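# Place the orange cup upright inside the black bowl

## Task

Put the orange cup into the black bowl so it stands upright with its open end facing up.

## Robot and tools

Robot: two arms, left_arm (on the +y side of the table) and right_arm, each ending in a five-finger hand. right_arm has a right hand; left_arm has its mirror image, a left hand. Base positions in the scene frame: left_arm (-0.019, +0.286, 0) m, right_arm (-0.038, -0.336, 0) m, both turned almost not at all about z. A camera stand is fixed to the floor behind the arms.

Frames: the scene frame has its origin at table-top height, halfway between the two nominal bases, with +z up and +x pointing out over the table. Fixed cameras and the table use the scene frame. Each arm's reported poses, its Hand target and all its offsets use that arm's own base frame, whose axes are nearly parallel to the scene axes. The hand point is a spot fixed to the palm, about 0.15 m out from the wrist face. Its +z runs along the straight fingers, +y points out of the palm, and +x crosses the palm away from the thumb on the right hand and toward the thumb on the left. Straight fingers reach about 0.06 to 0.07 m past the point along +z and sit 0.06 m behind it along -y. A wrist bracket on the little-finger side can strike things.

One row has 28 numbers, each in [-1, 1], and always covers both arms: left_arm dx, dy, dz, rx, ry, rz, then left hand little, ring, middle, index, thumb_bend, thumb_turn, force_limit, speed; then the same 14 for right_arm. The six pose numbers are an offset, not a pose. They count from the arm's Hand target as it stood when the action or move began, along that arm's base axes. 1.0 equals 0.6 m for dx, dy, dz, and 180 degrees for rx, ry, rz, which together form one rotation vector that turns the hand about its Hand target position. Every row in an action is measured from that same starting point, so sending the same offset in a new action moves the arm further. Sending all six pose numbers as 0 re-requests the current Hand target.

Hand numbers are absolute targets. For the four fingers and thumb_bend, +1 is straight/open and -1 is curled/closed. thumb_turn +1 sets the thumb beside the palm; -1 swings it across the front of the palm, facing the fingers. force_limit goes linearly from about 0 N at -1 to 10 N at +1 (15 N for the two thumb motors). speed rises from almost nothing at -1 to full speed at +0.48 and stays full up to +1. With the thumb turned across, the hand can enclose objects about 0.035 to 0.065 m thick. For a soft grip, close with speed at -0.94 or lower. To leave a hand unchanged, resend the eight hand numbers from the last row you sent it. If you have not sent that hand anything yet, use its hand_measured values plus hand_force_limit and hand_speed.

Tools:
- execute_actions(actions, cameras): actions is a list of actions. Each action holds up to 15 rows, one per 1/30 s step; a short action keeps its last row until 15 steps have passed. cameras lists camera names, ["all"], or []. Images come back when actions is empty or cameras requests them.
- move(target, speed, blend, blocking, cameras): target is one 28-number row or a list of up to 15 rows. Each row is an offset from the Hand targets at the start of the move, not from the row before it. The hand travels in straight lines with no obstacle avoidance and turns the short way round. speed is the top speed in m/s, 0.002 to 4.3, default 0.25, and turning is capped at twice that in rad/s. You can give one speed, or one speed per target. blend, in metres, rounds off corners between listed targets; 0 means stop at each. blocking=false returns after about 0.5 s while the motion keeps going.
- wait(seconds 0 to 10, cameras): holds the last commands.
- stop(cameras): brakes a running move.
- zoom_image(camera, region [x0, y0, x1, y1] in pixels, at most 504 by 504): enlarges part of the newest image from cam_high, cam_left_wrist or cam_right_wrist. All three images are 672x504.
- show_instructions(): displays the reference pages.
- finished_scene(scene): ends the current scene, given its number. Call it only once the cup is standing in the bowl on its own.

Results report, per arm and in its base frame: end_effector_position (m), end_effector_quat_wxyz, and Hand target, which is your last commanded pose after clipping and is what the next offsets start from. They also give joint positions, velocities and torques, plus hand_measured, hand_stopped_by (moving, target, force, stalled, fault) and hand_load_n, all six-long in the hand motor order. hand_load_n is positive when something pushes a finger open. A value near 0 after grasping suggests the grip was lost. A move result adds a move: line: done, off_target, moving, held or fault, plus notes such as limits=paced or limits=held.

Quirks: the hand often rests 1 to 3 cm, sometimes 5 cm, away from the commanded pose, usually too low. Waiting does not close that gap, so send the remaining distance as a new offset. The controller caps each commanded rotation at 40 degrees beyond the current orientation. Small moves may not start at all.

Avoid: hitting the table or fixed things hard; dropping the cup or opening the hand while it is moving; letting anything fall off the table; contact or gripping between the two hands; fast swings with a load; excess finger force; paths close to an arm's own base; long holds at full stretch or pushing toward unreachable poses, which heat the motors. At 85 °C a MOTOR HOT line appears, and at 100 °C the arm goes limp for a while. To end a push against something, command the target back past the hand point. Loose objects may sometimes be nudged by outside disturbances.

Each tool is called after ">>>" by a JSON object that holds its "name" and its "arguments".

Reference images:

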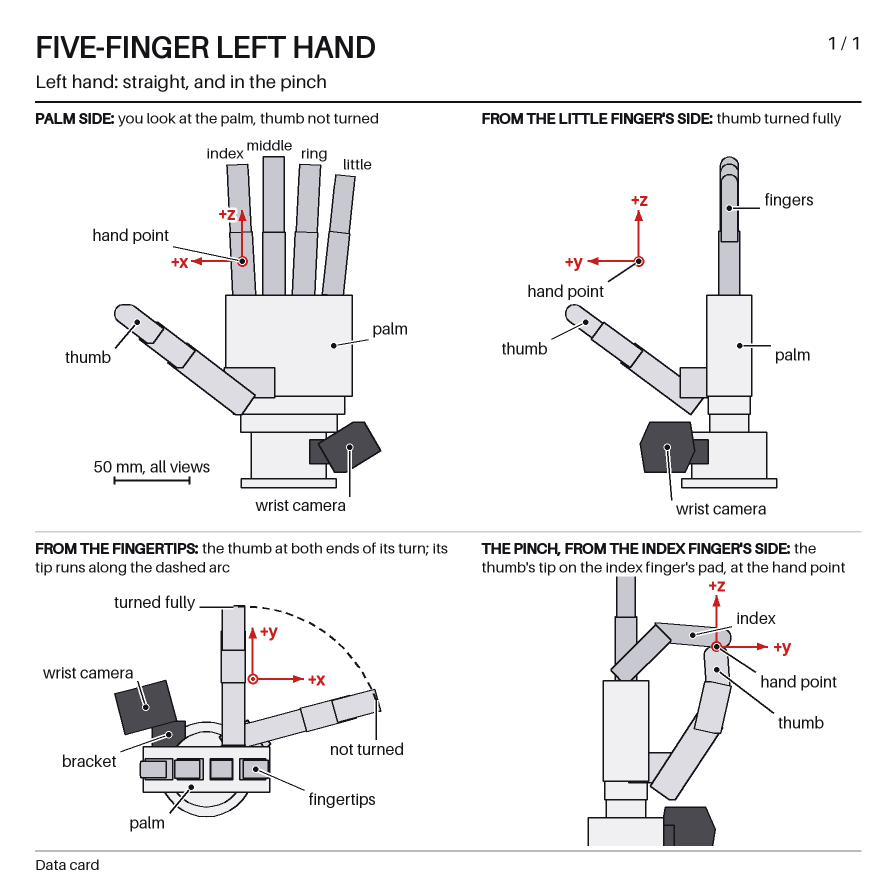

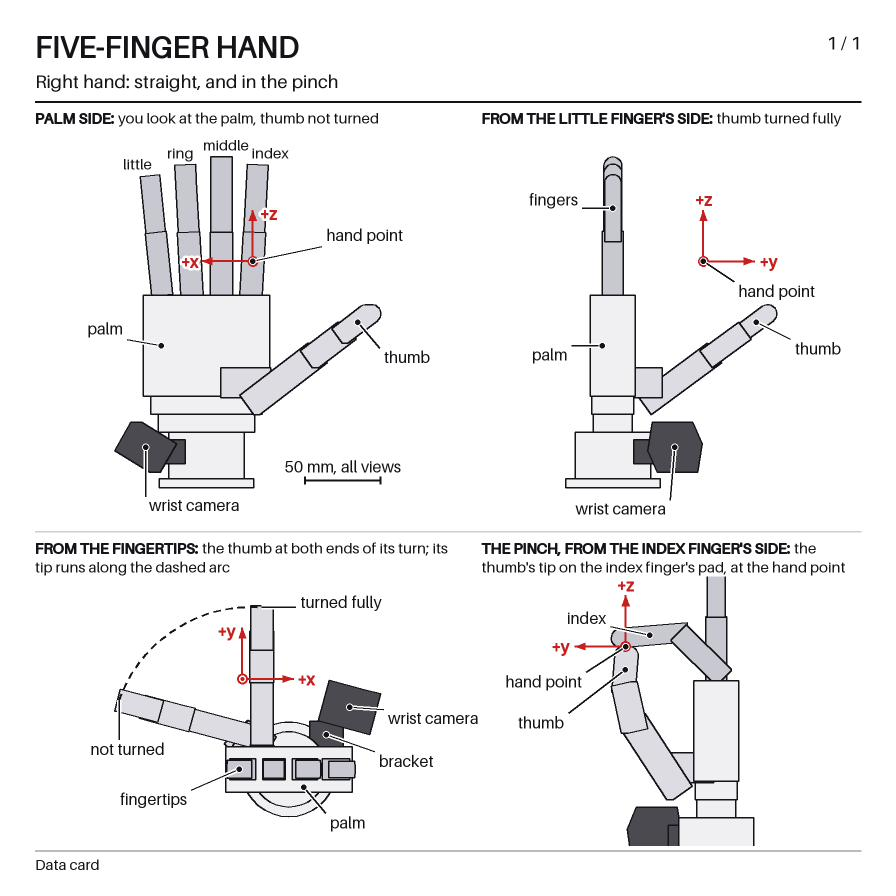

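## Session

>>> {"name": "execute_actions", "arguments": {"actions": []}}

Scene clock: 0.00 s.
left_arm: end_effector_position=(+0.4377, +0.2796, +0.2108) hand_measured=(+1.000, +1.000, +1.000, +1.000, +1.000, +1.000) hand_load_n=(+0.0, +0.0, +0.0, +0.0, +0.0, +0.0) hand_stopped_by=(target, target, target, target, target, target) hand_force_limit=0.00 hand_speed=-0.80 end_effector_quat_wxyz=(+0.254, -0.586, +0.754, -0.150) | right_arm: end_effector_position=(+0.2687, +0.3743, +0.1557) hand_measured=(+1.000, +1.000, +1.000, +1.000, +1.000, +1.000) hand_load_n=(+0.0, +0.0, +0.0, +0.0, +0.0, +0.0) hand_stopped_by=(target, target, target, target, target, target) hand_force_limit=0.00 hand_speed=-0.80 end_effector_quat_wxyz=(+0.479, -0.231, +0.828, +0.177)
Joint positions: left_arm=[0.631 1.484 1.377 -0.925 0.277 0.804] | right_arm=[0.968 1.087 0.397 0.166 0.299 1.821]
Joint velocities: within noise
Joint torques (N m): no reading
Heat: left arm: hottest waist 29 °C; right arm: hottest elbow 30 °C.
Hand target: left_arm +0.4450, +0.2850, +0.2239; +0.268, -0.582, +0.753, -0.151 | right_arm +0.2726, +0.3800, +0.1661; +0.486, -0.228, +0.824, +0.183

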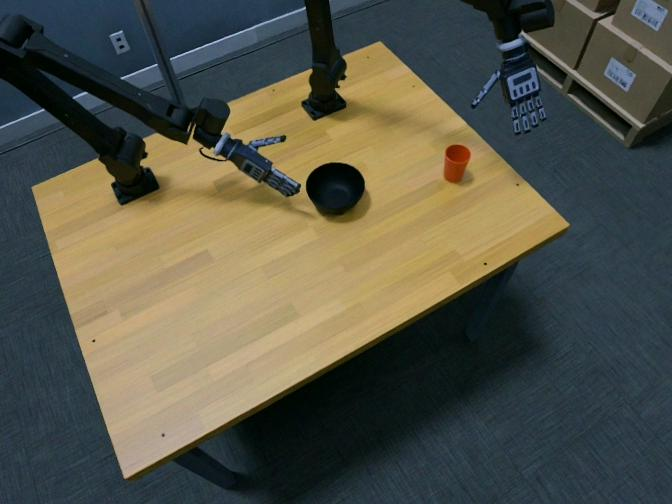

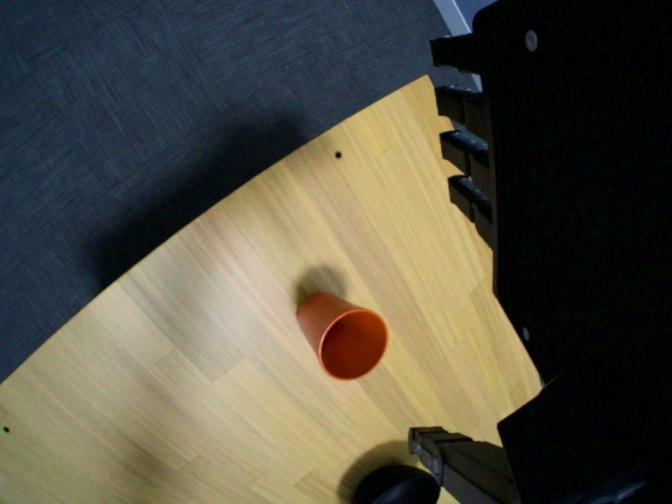

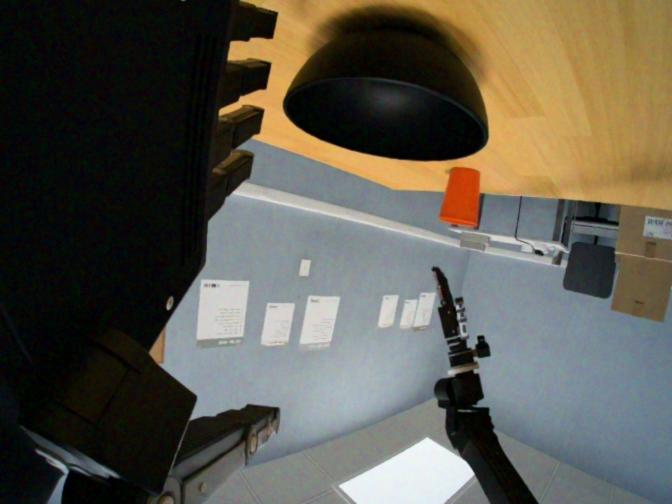

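>>> {"name": "move", "arguments": {"target": [-0.03,-0.058,-0.073,-0.361,-0.055,0.519,1,1,1,1,1,1,0,-0.8,-0.033,-0.417,0.083,0,0,0,1,1,1,1,1,1,0,-0.8], "speed": 0.35, "cameras": ["all"]}}

Scene clock: 95.43 s.
left_arm: end_effector_position=(+0.4287, +0.2456, +0.1757) hand_measured=(+1.000, +1.000, +1.000, +1.000, +1.000, +1.000) hand_load_n=(+0.0, +0.0, +0.0, +0.0, +0.0, +0.0) hand_stopped_by=(target, target, target, target, target, target) hand_force_limit=0.00 hand_speed=-0.80 end_effector_quat_wxyz=(-0.019, +0.953, +0.076, +0.293) | right_arm: end_effector_position=(+0.2442, +0.1346, +0.1882) hand_measured=(+1.000, +1.000, +1.000, +1.000, +1.000, +1.000) hand_load_n=(+0.0, +0.0, +0.0, +0.0, +0.0, +0.0) hand_stopped_by=(target, target, target, target, target, target) hand_force_limit=0.00 hand_speed=-0.80 end_effector_quat_wxyz=(+0.467, -0.224, +0.833, +0.194)
Joint positions: left_arm=[0.785 1.363 1.012 -0.723 0.342 -1.032] | right_arm=[-0.184 0.375 0.282 -0.604 -0.708 1.204]
Joint torques (N m): left_arm=[0.38 -8.76 10.04 1.74 0.11 -0.07] | right_arm=[-0.32 3.02 15.64 1.16 -0.54 -0.17]
Heat: left arm: hottest elbow 40 °C; right arm: hottest elbow 39 °C.
Hand target: left_arm +0.4270, +0.2501, +0.1801; -0.026, +0.950, +0.083, +0.299 | right_arm +0.2528, +0.1298, +0.2158; +0.485, -0.228, +0.824, +0.183
Off the commanded pose: left_arm 0.007 m, 1 deg | right_arm 0.029 m, 3 deg.
move: off_target (right_arm)

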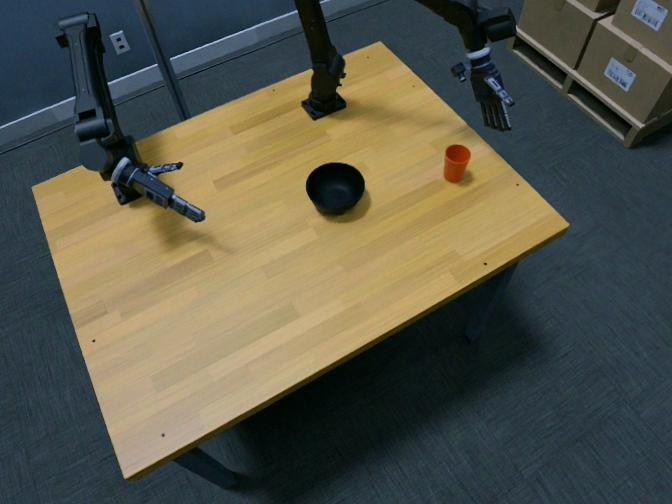

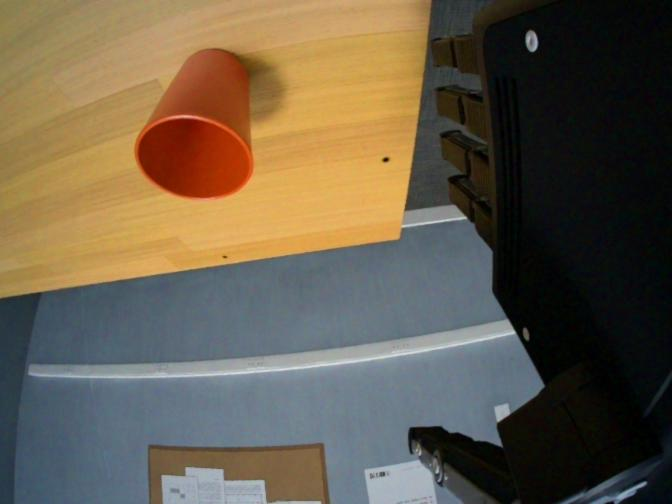

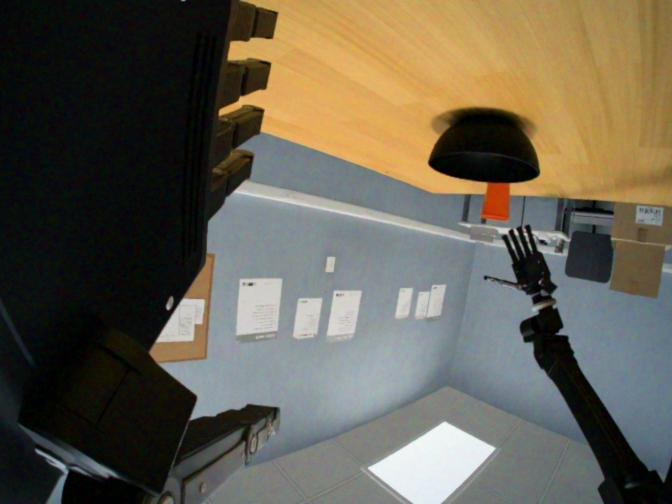

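>>> {"name": "move", "arguments": {"target": [[0.018,-0.0083,-0.14,0,0,0,-1,-1,1,1,1,1,-0.2,0.2,0,0,0,0,0,0,1,1,1,1,1,1,0,-0.8],[0.018,-0.11,-0.14,0,0,0,-1,-1,1,1,1,1,-0.2,0.2,0,0,0,0,0,0,1,1,1,1,1,1,0,-0.8]], "speed": 0.15, "cameras": ["all"]}}

>>> {"name": "zoom_image", "arguments": {"camera": "cam_high", "region": [400, 60, 540, 200]}}

Scene clock: 129.50 s.
left_arm: end_effector_position=(+0.4355, +0.1878, +0.0934) hand_measured=(-1.000, -1.000, +1.000, +1.000, +1.000, +1.000) hand_load_n=(+0.0, +0.0, +0.0, +0.0, +0.0, +0.0) hand_stopped_by=(target, target, target, target, target, target) hand_force_limit=-0.20 hand_speed=0.20 end_effector_quat_wxyz=(-0.024, +0.952, +0.084, +0.293) | right_arm: end_effector_position=(+0.2448, +0.1342, +0.1906) hand_measured=(+1.000, +1.000, +1.000, +1.000, +1.000, +1.000) hand_load_n=(+0.0, +0.0, -0.5, +0.0, +0.0, +0.0) hand_stopped_by=(target, target, target, target, target, target) hand_force_limit=0.00 hand_speed=-0.80 end_effector_quat_wxyz=(+0.469, -0.225, +0.832, +0.194)
Joint positions: left_arm=[0.655 1.375 0.777 -0.432 0.266 -1.165] | right_arm=[-0.186 0.375 0.286 -0.605 -0.71 1.202]
Joint torques (N m): left_arm=[-1.2 -7.82 8.84 1.84 0.05 -0.06] | right_arm=[-0.38 3.08 15.31 1.13 -0.54 -0.15]
Heat: left arm: hottest elbow 38 °C; right arm: hottest elbow 41 °C.
Hand target: left_arm +0.4378, +0.1842, +0.0961; -0.026, +0.950, +0.083, +0.299 | right_arm +0.2529, +0.1297, +0.2158; +0.485, -0.228, +0.824, +0.183
Off the commanded pose: left_arm 0.005 m, 1 deg | right_arm 0.027 m, 2 deg.
move: off_target (right_arm)

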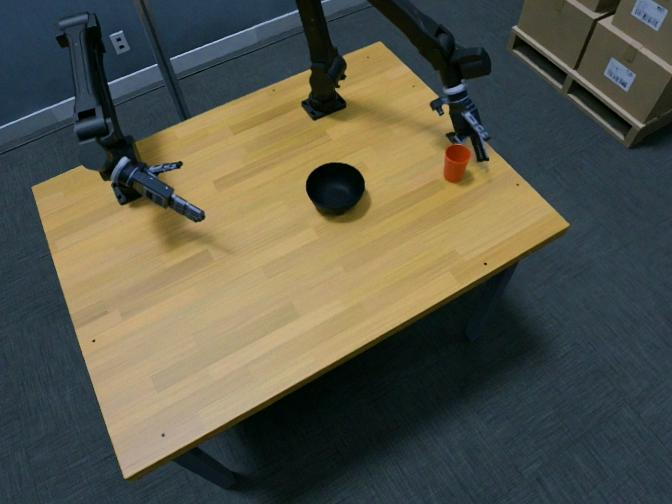

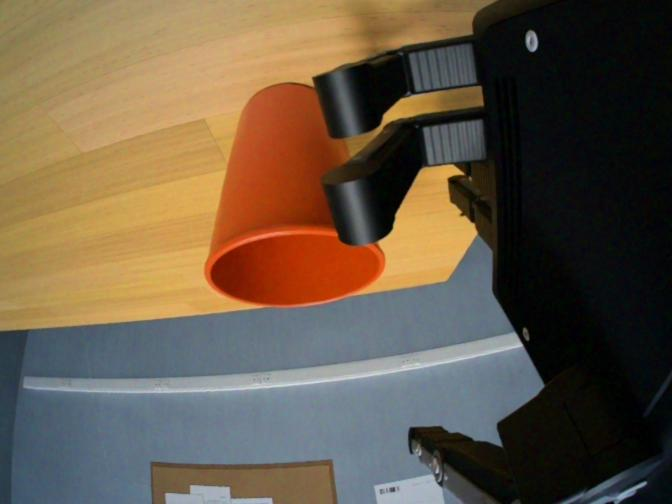

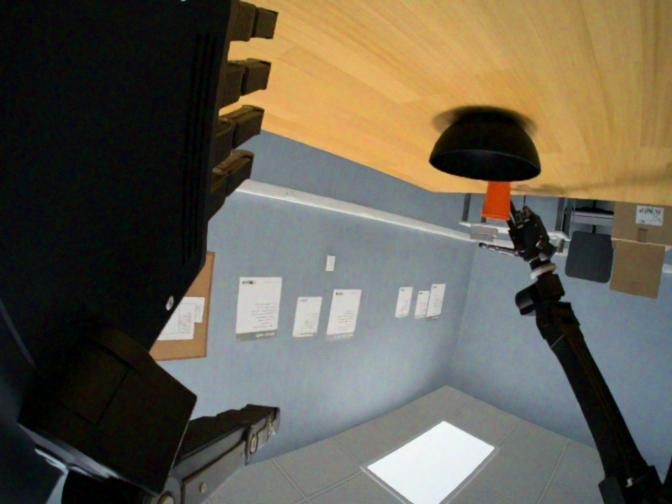

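Scaled by 3.600 from the camera's 672x504 image, which has a finer 960x720 frame.

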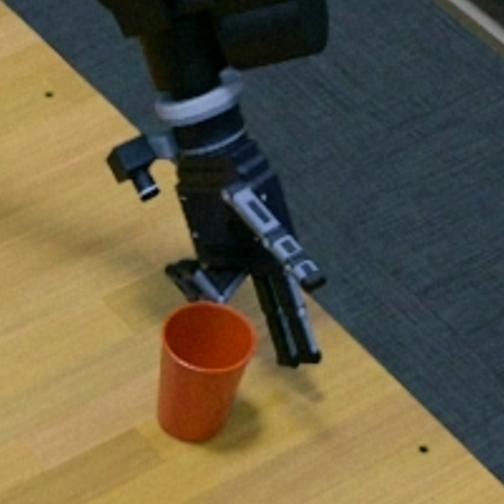

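>>> {"name": "move", "arguments": {"target": [0.0042,-0.0618,-0.0183,0,0,0,-1,-1,1,1,1,1,-0.2,0.2,0,0,0,0,0,0,1,1,1,1,1,1,0,-0.8], "speed": 0.08, "cameras": ["all"]}}

>>> {"name": "zoom_image", "arguments": {"camera": "cam_high", "region": [400, 80, 520, 200]}}

Scene clock: 141.17 s.
left_arm: end_effector_position=(+0.4374, +0.1509, +0.0805) hand_measured=(-1.000, -1.000, +1.000, +1.000, +1.000, +1.000) hand_load_n=(+0.0, -0.5, +0.0, +0.0, +0.0, +0.0) hand_stopped_by=(target, target, target, target, target, target) hand_force_limit=-0.20 hand_speed=0.20 end_effector_quat_wxyz=(-0.024, +0.953, +0.085, +0.291) | right_arm: end_effector_position=(+0.2448, +0.1342, +0.1906) hand_measured=(+1.000, +1.000, +1.000, +1.000, +1.000, +1.000) hand_load_n=(+0.0, +0.0, -0.5, +0.0, +0.0, +0.0) hand_stopped_by=(target, target, target, target, target, target) hand_force_limit=0.00 hand_speed=-0.80 end_effector_quat_wxyz=(+0.469, -0.225, +0.832, +0.194)
Joint positions: left_arm=[0.567 1.346 0.708 -0.377 0.218 -1.243] | right_arm=[-0.186 0.375 0.286 -0.605 -0.71 1.202]
Joint torques (N m): left_arm=[-1.38 -7.47 8.8 1.85 0.01 -0.05] | right_arm=[-0.38 3.08 15.3 1.11 -0.54 -0.14]
Heat: left arm: hottest elbow 37 °C; right arm: hottest elbow 42 °C.
Hand target: left_arm +0.4403, +0.1472, +0.0852; -0.026, +0.950, +0.083, +0.299 | right_arm +0.2529, +0.1297, +0.2158; +0.485, -0.228, +0.824, +0.183
Off the commanded pose: left_arm 0.007 m, 1 deg | right_arm 0.027 m, 2 deg.
move: off_target (right_arm)

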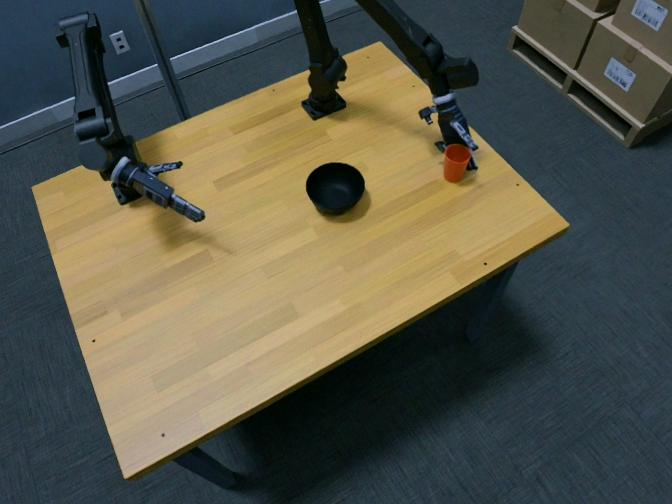

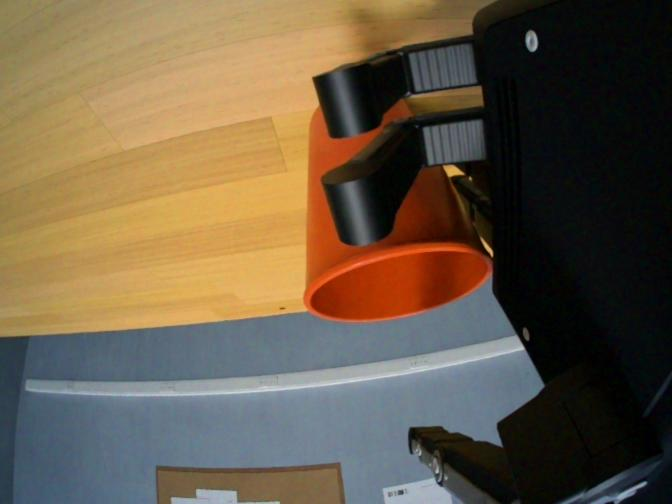

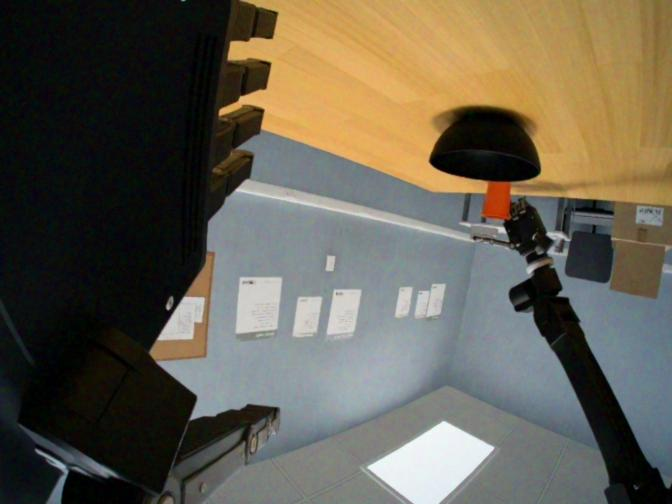

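Scaled by 4.200 from the camera's 672x504 image, which has a finer 960x720 frame.

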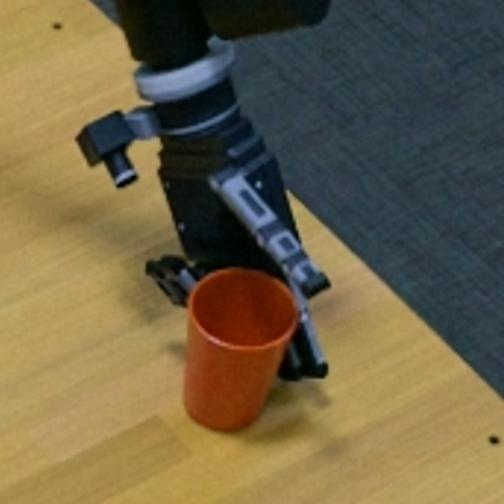

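>>> {"name": "move", "arguments": {"target": [0,0,0,0,0,0,-1,-1,1,1,1,-1,-0.7,-0.2,0,0,0,0,0,0,1,1,1,1,1,1,0,-0.8], "cameras": ["cam_high","cam_left_wrist"]}}

>>> {"name": "zoom_image", "arguments": {"camera": "cam_high", "region": [400, 80, 520, 200]}}

Scene clock: 149.87 s.
left_arm: end_effector_position=(+0.4375, +0.1510, +0.0806) hand_measured=(-1.000, -1.000, +1.000, +1.000, +1.000, -1.000) hand_load_n=(+0.0, +0.0, +0.0, +0.0, +0.0, +0.0) hand_stopped_by=(target, target, target, target, target, target) hand_force_limit=-0.70 hand_speed=-0.20 end_effector_quat_wxyz=(-0.023, +0.953, +0.086, +0.291) | right_arm: end_effector_position=(+0.2448, +0.1342, +0.1906) hand_measured=(+1.000, +1.000, +1.000, +1.000, +1.000, +1.000) hand_load_n=(+0.0, +0.0, +0.0, +0.0, +0.0, +0.0) hand_stopped_by=(target, target, target, target, target, target) hand_force_limit=0.00 hand_speed=-0.80 end_effector_quat_wxyz=(+0.469, -0.225, +0.832, +0.194)
Joint positions: left_arm=[0.567 1.346 0.708 -0.377 0.218 -1.245] | right_arm=[-0.186 0.375 0.286 -0.605 -0.71 1.202]
Joint torques (N m): left_arm=[-1.38 -7.41 8.76 1.84 0.02 -0.05] | right_arm=[-0.44 3.14 15.28 1.11 -0.55 -0.15]
Heat: left arm: hottest elbow 37 °C; right arm: hottest elbow 43 °C.
Hand target: left_arm +0.4403, +0.1471, +0.0852; -0.026, +0.950, +0.083, +0.300 | right_arm +0.2529, +0.1297, +0.2158; +0.485, -0.228, +0.824, +0.183
Off the commanded pose: left_arm 0.007 m, 1 deg | right_arm 0.027 m, 2 deg.
move: off_target (right_arm)
Images, in order (width x height): cam_high 672x504, cam_left_wrist 672x504.

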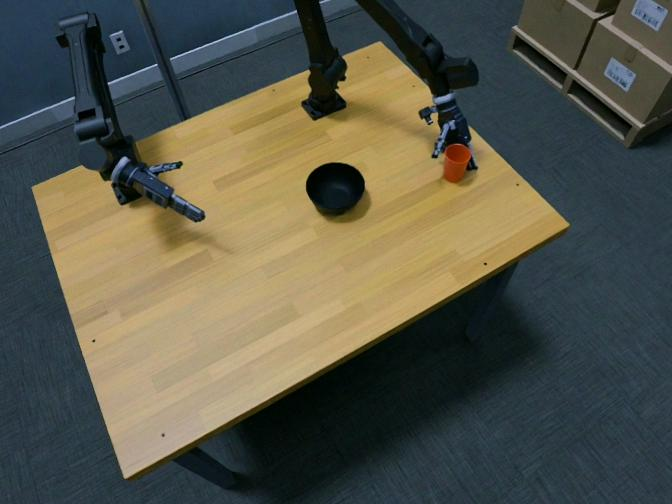

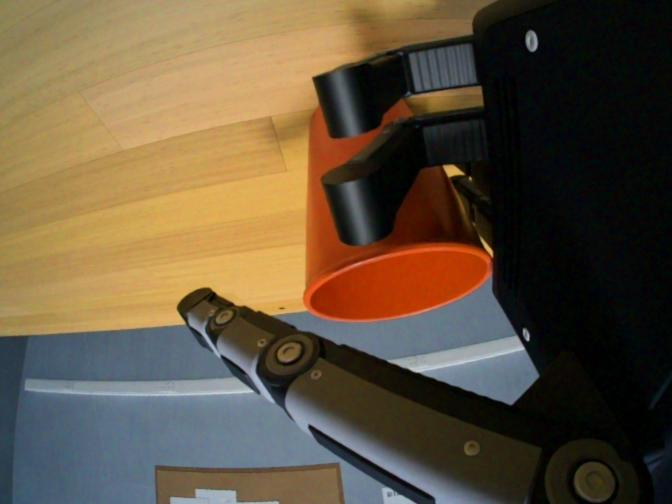

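Scaled by 4.200 from the camera's 672x504 image, which has a finer 960x720 frame.

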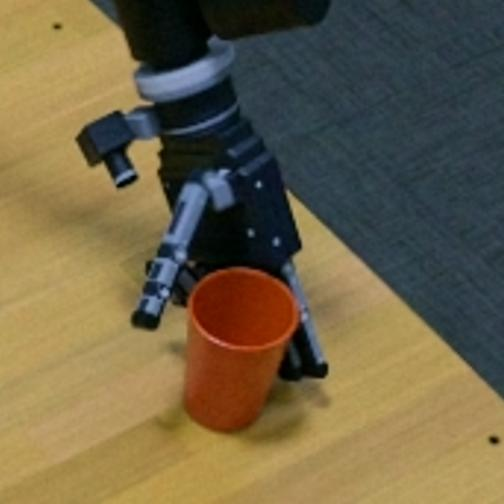

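>>> {"name": "move", "arguments": {"target": [0.008,0,0,0,0,0,-1,-1,-0.5,-0.5,-0.5,-1,-0.4,-0.85,0,0,0,0,0,0,1,1,1,1,1,1,0,-0.8], "speed": 0.1, "cameras": ["cam_high","cam_left_wrist"]}}

>>> {"name": "zoom_image", "arguments": {"camera": "cam_high", "region": [400, 80, 520, 200]}}

Scene clock: 161.83 s.
left_arm: end_effector_position=(+0.4406, +0.1508, +0.0830) hand_measured=(-1.000, -1.000, +0.584, +0.404, +0.762, -1.000) hand_load_n=(+0.0, +0.0, +0.0, +4.0, +4.5, +0.0) hand_stopped_by=(target, target, force, force, force, target) hand_force_limit=-0.40 hand_speed=-0.85 end_effector_quat_wxyz=(-0.026, +0.951, +0.087, +0.296) | right_arm: end_effector_position=(+0.2448, +0.1342, +0.1906) hand_measured=(+1.000, +1.000, +1.000, +1.000, +1.000, +1.000) hand_load_n=(+0.0, +0.0, +0.0, +0.0, +0.0, +0.0) hand_stopped_by=(target, target, target, target, target, target) hand_force_limit=0.00 hand_speed=-0.80 end_effector_quat_wxyz=(+0.469, -0.225, +0.832, +0.194)
Joint positions: left_arm=[0.561 1.344 0.708 -0.366 0.213 -1.254] | right_arm=[-0.186 0.375 0.286 -0.605 -0.71 1.202]
Joint torques (N m): left_arm=[-1.44 -6.53 9.72 1.57 0.03 -0.02] | right_arm=[-0.38 3.08 15.3 1.13 -0.54 -0.14]
Heat: left arm: hottest elbow 38 °C; right arm: hottest elbow 44 °C.
Hand target: left_arm +0.4451, +0.1471, +0.0851; -0.026, +0.950, +0.083, +0.299 | right_arm +0.2529, +0.1297, +0.2158; +0.485, -0.228, +0.824, +0.183
Off the commanded pose: left_arm 0.006 m, 1 deg | right_arm 0.027 m, 2 deg.
move: off_target (right_arm)
Images, in order (width x height): cam_high 672x504, cam_left_wrist 672x504.

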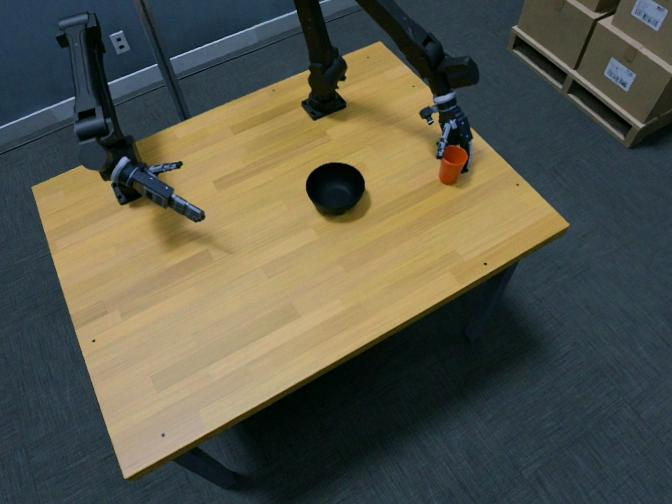

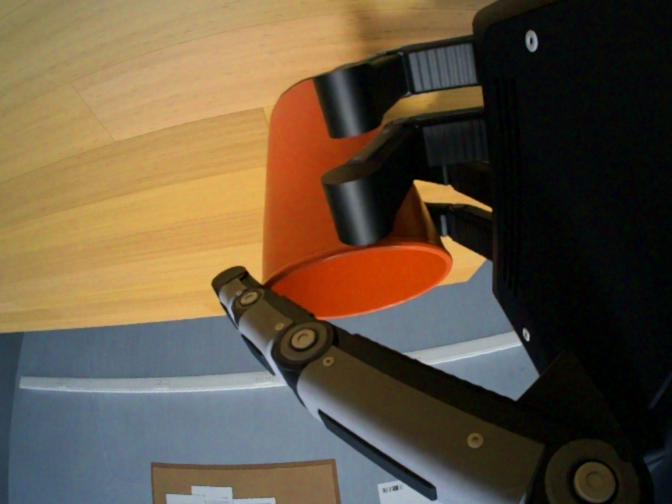

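Scaled by 4.200 from the camera's 672x504 image, which has a finer 960x720 frame.

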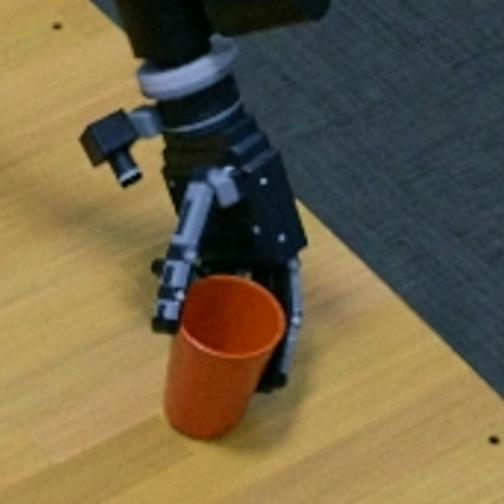

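>>> {"name": "move", "arguments": {"target": [0,0,0.1,0,0,0,-1,-1,-0.5,-0.5,-0.5,-1,-0.4,-0.85,0,0,0,0,0,0,1,1,1,1,1,1,0,-0.8], "speed": 0.12, "cameras": ["cam_high","cam_left_wrist"]}}

>>> {"name": "zoom_image", "arguments": {"camera": "cam_high", "region": [400, 60, 520, 180]}}

Scene clock: 165.57 s.
left_arm: end_effector_position=(+0.4270, +0.1422, +0.1201) hand_measured=(-1.000, -1.000, +0.584, +0.404, +0.760, -1.000) hand_load_n=(+0.0, +0.0, +0.0, +0.0, +0.0, +0.0) hand_stopped_by=(target, target, force, force, force, target) hand_force_limit=-0.40 hand_speed=-0.85 end_effector_quat_wxyz=(-0.018, +0.956, +0.089, +0.280) | right_arm: end_effector_position=(+0.2448, +0.1342, +0.1906) hand_measured=(+1.000, +1.000, +1.000, +1.000, +1.000, +1.000) hand_load_n=(+0.0, +0.0, +0.0, +0.0, +0.0, +0.0) hand_stopped_by=(target, target, target, target, target, target) hand_force_limit=0.00 hand_speed=-0.80 end_effector_quat_wxyz=(+0.469, -0.225, +0.832, +0.194)
Joint positions: left_arm=[0.561 1.246 0.753 -0.547 0.213 -1.254] | right_arm=[-0.186 0.375 0.286 -0.605 -0.71 1.202]
Joint torques (N m): left_arm=[-1.44 -6.18 14.83 1.07 0.06 -0.02] | right_arm=[-0.5 3.02 15.31 1.11 -0.54 -0.14]
Heat: left arm: hottest elbow 38 °C; right arm: hottest elbow 44 °C.
Hand target: left_arm +0.4451, +0.1472, +0.1451; -0.026, +0.950, +0.083, +0.299 | right_arm +0.2529, +0.1297, +0.2158; +0.485, -0.228, +0.824, +0.183
Off the commanded pose: left_arm 0.031 m, 3 deg | right_arm 0.027 m, 2 deg.
move: off_target (left_arm, right_arm)
Images, in order (width x height): cam_high 672x504, cam_left_wrist 672x504.

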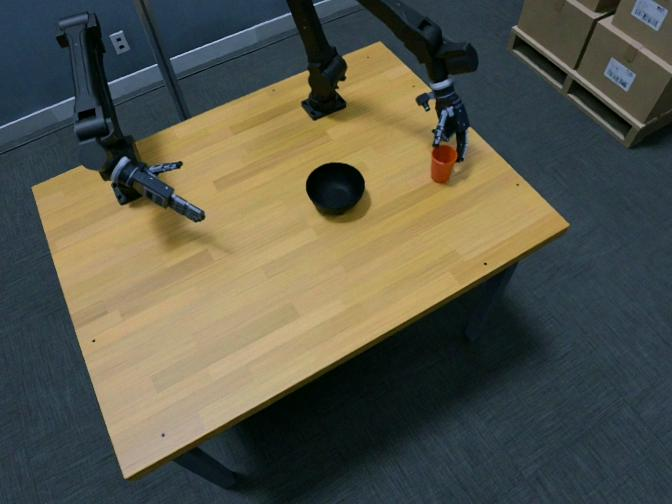

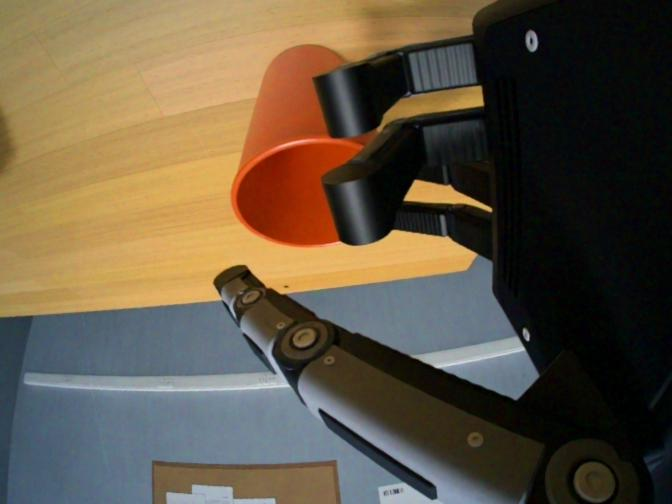

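Scaled by 4.200 from the camera's 672x504 image, which has a finer 960x720 frame.

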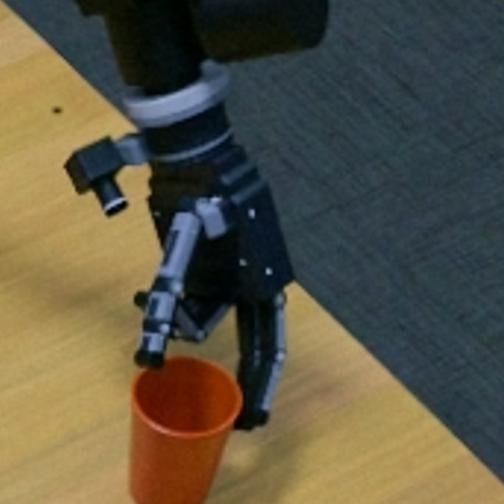

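>>> {"name": "zoom_image", "arguments": {"camera": "cam_high", "region": [290, 140, 390, 240]}}

Scaled by 5.040 from the camera's 672x504 image, which has a finer 960x720 frame.

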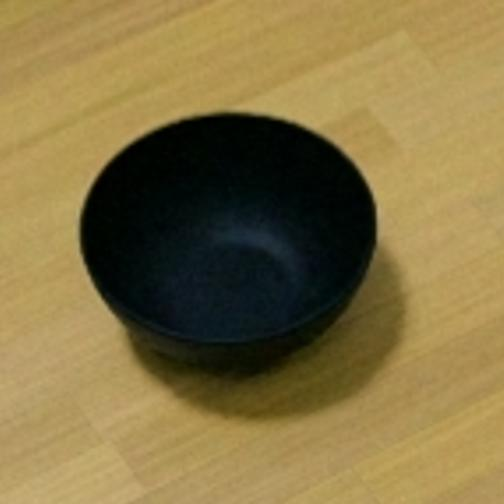

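>>> {"name": "move", "arguments": {"target": [[0,0.008,0.058,0,0,0,-1,-1,0.7,0.8,1,1,-0.4,0.2,0,0,0,0,0,0,1,1,1,1,1,1,0,-0.8],[-0.025,0.15,0.025,0.048,0.0482,0.0035,-1,-1,0.7,0.8,1,1,-0.4,0.2,0,0,0,0,0,0,1,1,1,1,1,1,0,-0.8],[-0.0475,0.1,-0.12,0.048,0.0482,0.0035,-1,-1,0.7,0.8,1,1,-0.4,0.2,0,0,0,0,0,0,1,1,1,1,1,1,0,-0.8]], "speed": 0.15, "blend": [0.02,0.02,0], "cameras": ["cam_high","cam_left_wrist"]}}

>>> {"name": "zoom_image", "arguments": {"camera": "cam_high", "region": [390, 80, 510, 200]}}

Scene clock: 214.53 s.
left_arm: end_effector_position=(+0.4118, +0.2106, +0.0753) hand_measured=(-1.000, -1.000, +0.700, +0.800, +1.000, +1.000) hand_load_n=(+0.5, +0.5, +0.0, +0.0, +0.0, -0.5) hand_stopped_by=(target, target, target, target, target, target) hand_force_limit=-0.40 hand_speed=0.20 end_effector_quat_wxyz=(-0.105, +0.965, +0.065, +0.229) | right_arm: end_effector_position=(+0.2448, +0.1342, +0.1906) hand_measured=(+1.000, +1.000, +1.000, +1.000, +1.000, +1.000) hand_load_n=(+0.0, +0.0, +0.0, +0.0, +0.0, +0.0) hand_stopped_by=(target, target, target, target, target, target) hand_force_limit=0.00 hand_speed=-0.80 end_effector_quat_wxyz=(+0.469, -0.225, +0.832, +0.194)
Joint positions: left_arm=[0.652 1.362 0.783 -0.486 0.074 -1.074] | right_arm=[-0.186 0.375 0.286 -0.605 -0.71 1.202]
Joint torques (N m): left_arm=[-1.44 -6.53 9.44 1.72 -0.09 -0.04] | right_arm=[-0.44 3.08 15.31 1.13 -0.54 -0.14]
Heat: left arm: hottest elbow 45 °C; right arm: hottest elbow 46 °C.
Hand target: left_arm +0.4165, +0.2071, +0.0731; -0.105, +0.965, +0.063, +0.232 | right_arm +0.2529, +0.1297, +0.2158; +0.485, -0.228, +0.824, +0.183
Off the commanded pose: left_arm 0.006 m, 0 deg | right_arm 0.027 m, 2 deg.
move: off_target (right_arm); blend cut to 0.0175 m at target 1
Images, in order (width x height): cam_high 672x504, cam_left_wrist 672x504.

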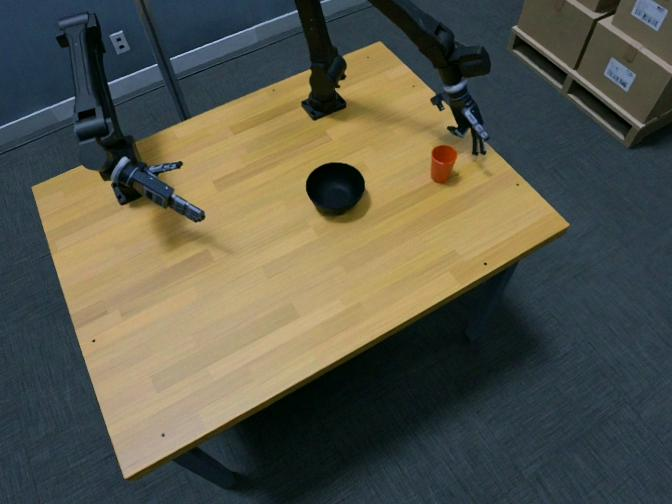

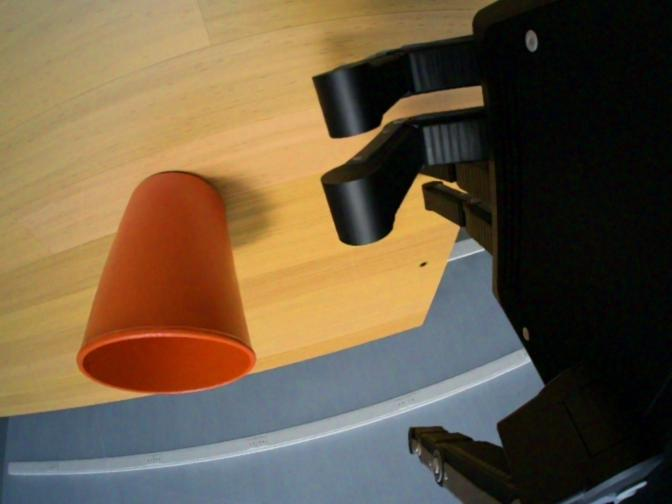

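Scaled by 4.200 from the camera's 672x504 image, which has a finer 960x720 frame.

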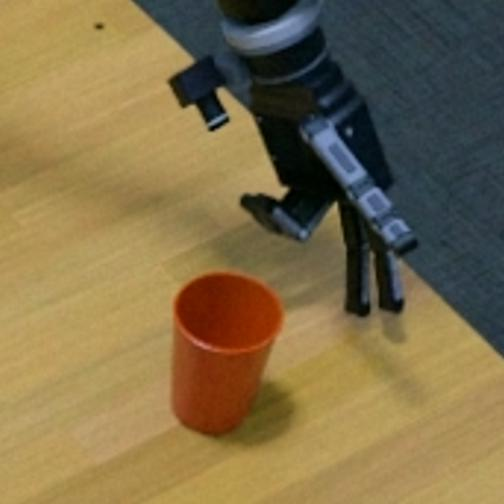

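>>> {"name": "move", "arguments": {"target": [0.045,-0.117,-0.01,0,0,0,-1,-1,0.7,0.8,1,1,-0.4,0.2,0,0,0,0,0,0,1,1,1,1,1,1,0,-0.8], "speed": 0.12, "cameras": ["cam_high","cam_left_wrist"]}}

>>> {"name": "zoom_image", "arguments": {"camera": "cam_high", "region": [390, 80, 510, 200]}}

Scene clock: 239.33 s.
left_arm: end_effector_position=(+0.4427, +0.1425, +0.0674) hand_measured=(-1.000, -1.000, +0.700, +0.800, +1.000, +1.000) hand_load_n=(+0.0, +0.0, +0.0, +0.0, +0.0, +0.0) hand_stopped_by=(target, target, target, target, target, target) hand_force_limit=-0.40 hand_speed=0.20 end_effector_quat_wxyz=(-0.106, +0.966, +0.064, +0.228) | right_arm: end_effector_position=(+0.2448, +0.1342, +0.1906) hand_measured=(+1.000, +1.000, +1.000, +1.000, +1.000, +1.000) hand_load_n=(+0.0, +0.0, +0.0, +0.0, +0.0, +0.0) hand_stopped_by=(target, target, target, target, target, target) hand_force_limit=0.00 hand_speed=-0.80 end_effector_quat_wxyz=(+0.469, -0.225, +0.832, +0.194)
Joint positions: left_arm=[0.445 1.353 0.75 -0.461 -0.027 -1.251] | right_arm=[-0.186 0.375 0.286 -0.605 -0.71 1.202]
Joint torques (N m): left_arm=[-1.44 -7.18 8.55 1.72 -0.16 -0.06] | right_arm=[-0.38 3.08 15.31 1.11 -0.54 -0.14]
Heat: left arm: hottest elbow 40 °C; right arm: hottest elbow 47 °C.
Hand target: left_arm +0.4436, +0.1369, +0.0670; -0.105, +0.965, +0.063, +0.232 | right_arm +0.2529, +0.1297, +0.2158; +0.485, -0.228, +0.824, +0.183
Off the commanded pose: left_arm 0.006 m, 0 deg | right_arm 0.027 m, 2 deg.
move: off_target (right_arm)
Images, in order (width x height): cam_high 672x504, cam_left_wrist 672x504.

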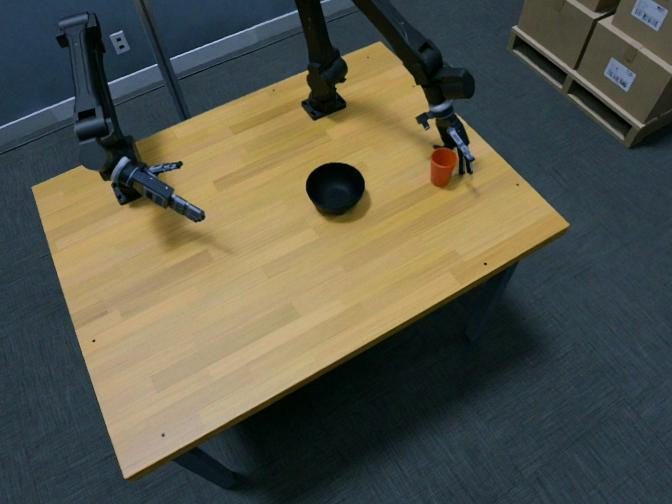

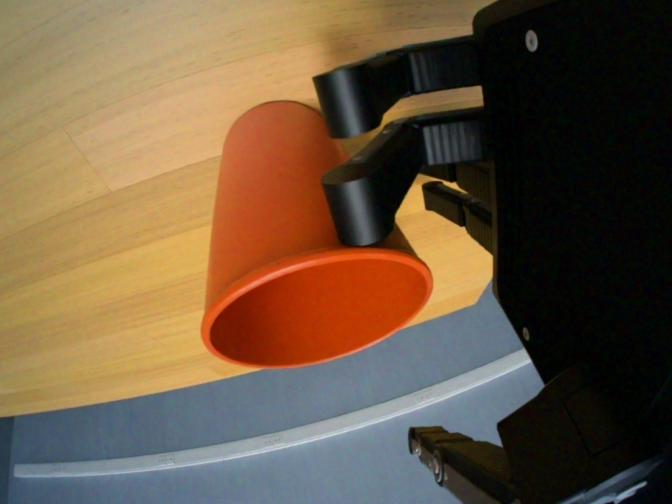

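Scaled by 4.200 from the camera's 672x504 image, which has a finer 960x720 frame.

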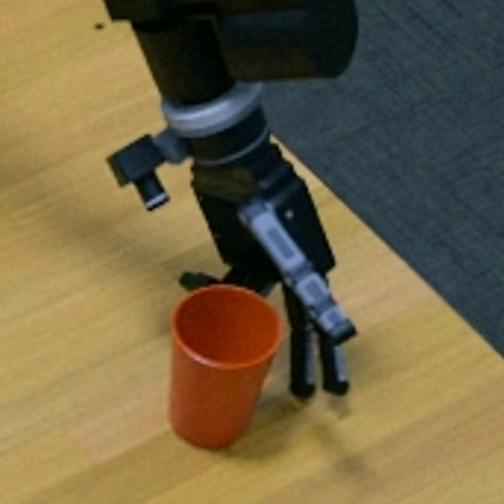

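>>> {"name": "move", "arguments": {"target": [[-0.0133,0,0,0,0,0,-1,-1,0.7,0.8,1,1,-0.4,0.2,0,0,0,0,0,0,1,1,1,1,1,1,0,-0.8],[-0.0043,-0.0528,-0.002,0,0,0,-1,-1,0.7,0.8,1,1,-0.4,0.2,0,0,0,0,0,0,1,1,1,1,1,1,0,-0.8]], "speed": 0.08, "cameras": ["cam_high","cam_left_wrist"]}}

>>> {"name": "zoom_image", "arguments": {"camera": "cam_high", "region": [390, 80, 510, 200]}}

Scene clock: 262.17 s.
left_arm: end_effector_position=(+0.4417, +0.1112, +0.0666) hand_measured=(-1.000, -1.000, +0.700, +0.800, +1.000, +1.000) hand_load_n=(+0.0, +0.0, +0.0, +0.0, -0.5, +0.0) hand_stopped_by=(target, target, target, target, target, target) hand_force_limit=-0.40 hand_speed=0.20 end_effector_quat_wxyz=(-0.107, +0.965, +0.065, +0.230) | right_arm: end_effector_position=(+0.2448, +0.1342, +0.1906) hand_measured=(+1.000, +1.000, +1.000, +1.000, +1.000, +1.000) hand_load_n=(+0.0, +0.0, +0.0, +0.0, +0.0, +0.0) hand_stopped_by=(target, target, target, target, target, target) hand_force_limit=0.00 hand_speed=-0.80 end_effector_quat_wxyz=(+0.469, -0.225, +0.832, +0.194)
Joint positions: left_arm=[0.364 1.317 0.713 -0.459 -0.068 -1.323] | right_arm=[-0.186 0.375 0.286 -0.605 -0.71 1.202]
Joint torques (N m): left_arm=[-1.49 -6.77 8.57 1.51 -0.17 -0.05] | right_arm=[-0.32 3.14 15.3 1.13 -0.54 -0.14]
Heat: left arm: hottest elbow 38 °C; right arm: hottest elbow 48 °C.
Hand target: left_arm +0.4410, +0.1052, +0.0658; -0.105, +0.965, +0.063, +0.232 | right_arm +0.2529, +0.1297, +0.2158; +0.485, -0.228, +0.824, +0.183
Off the commanded pose: left_arm 0.006 m, 0 deg | right_arm 0.027 m, 2 deg.
move: off_target (right_arm)
Images, in order (width x height): cam_high 672x504, cam_left_wrist 672x504.

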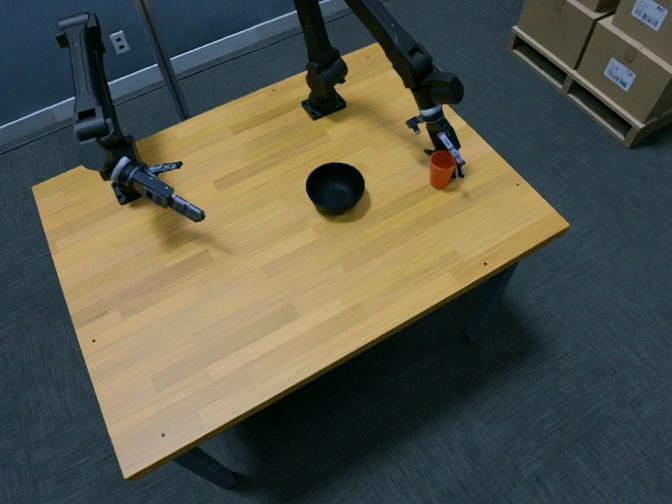

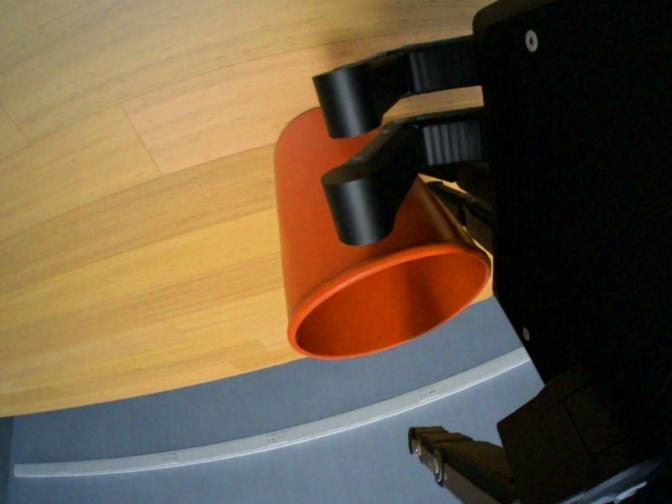

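Scaled by 4.200 from the camera's 672x504 image, which has a finer 960x720 frame.

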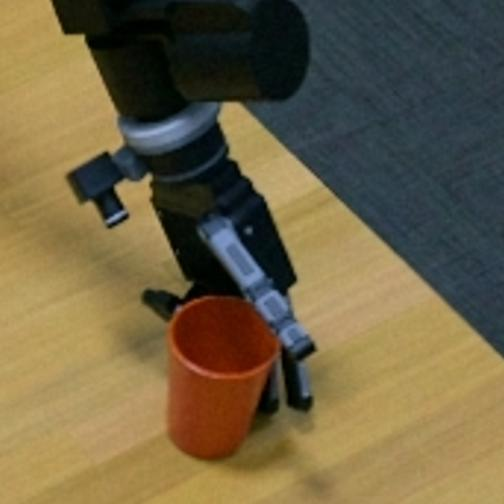

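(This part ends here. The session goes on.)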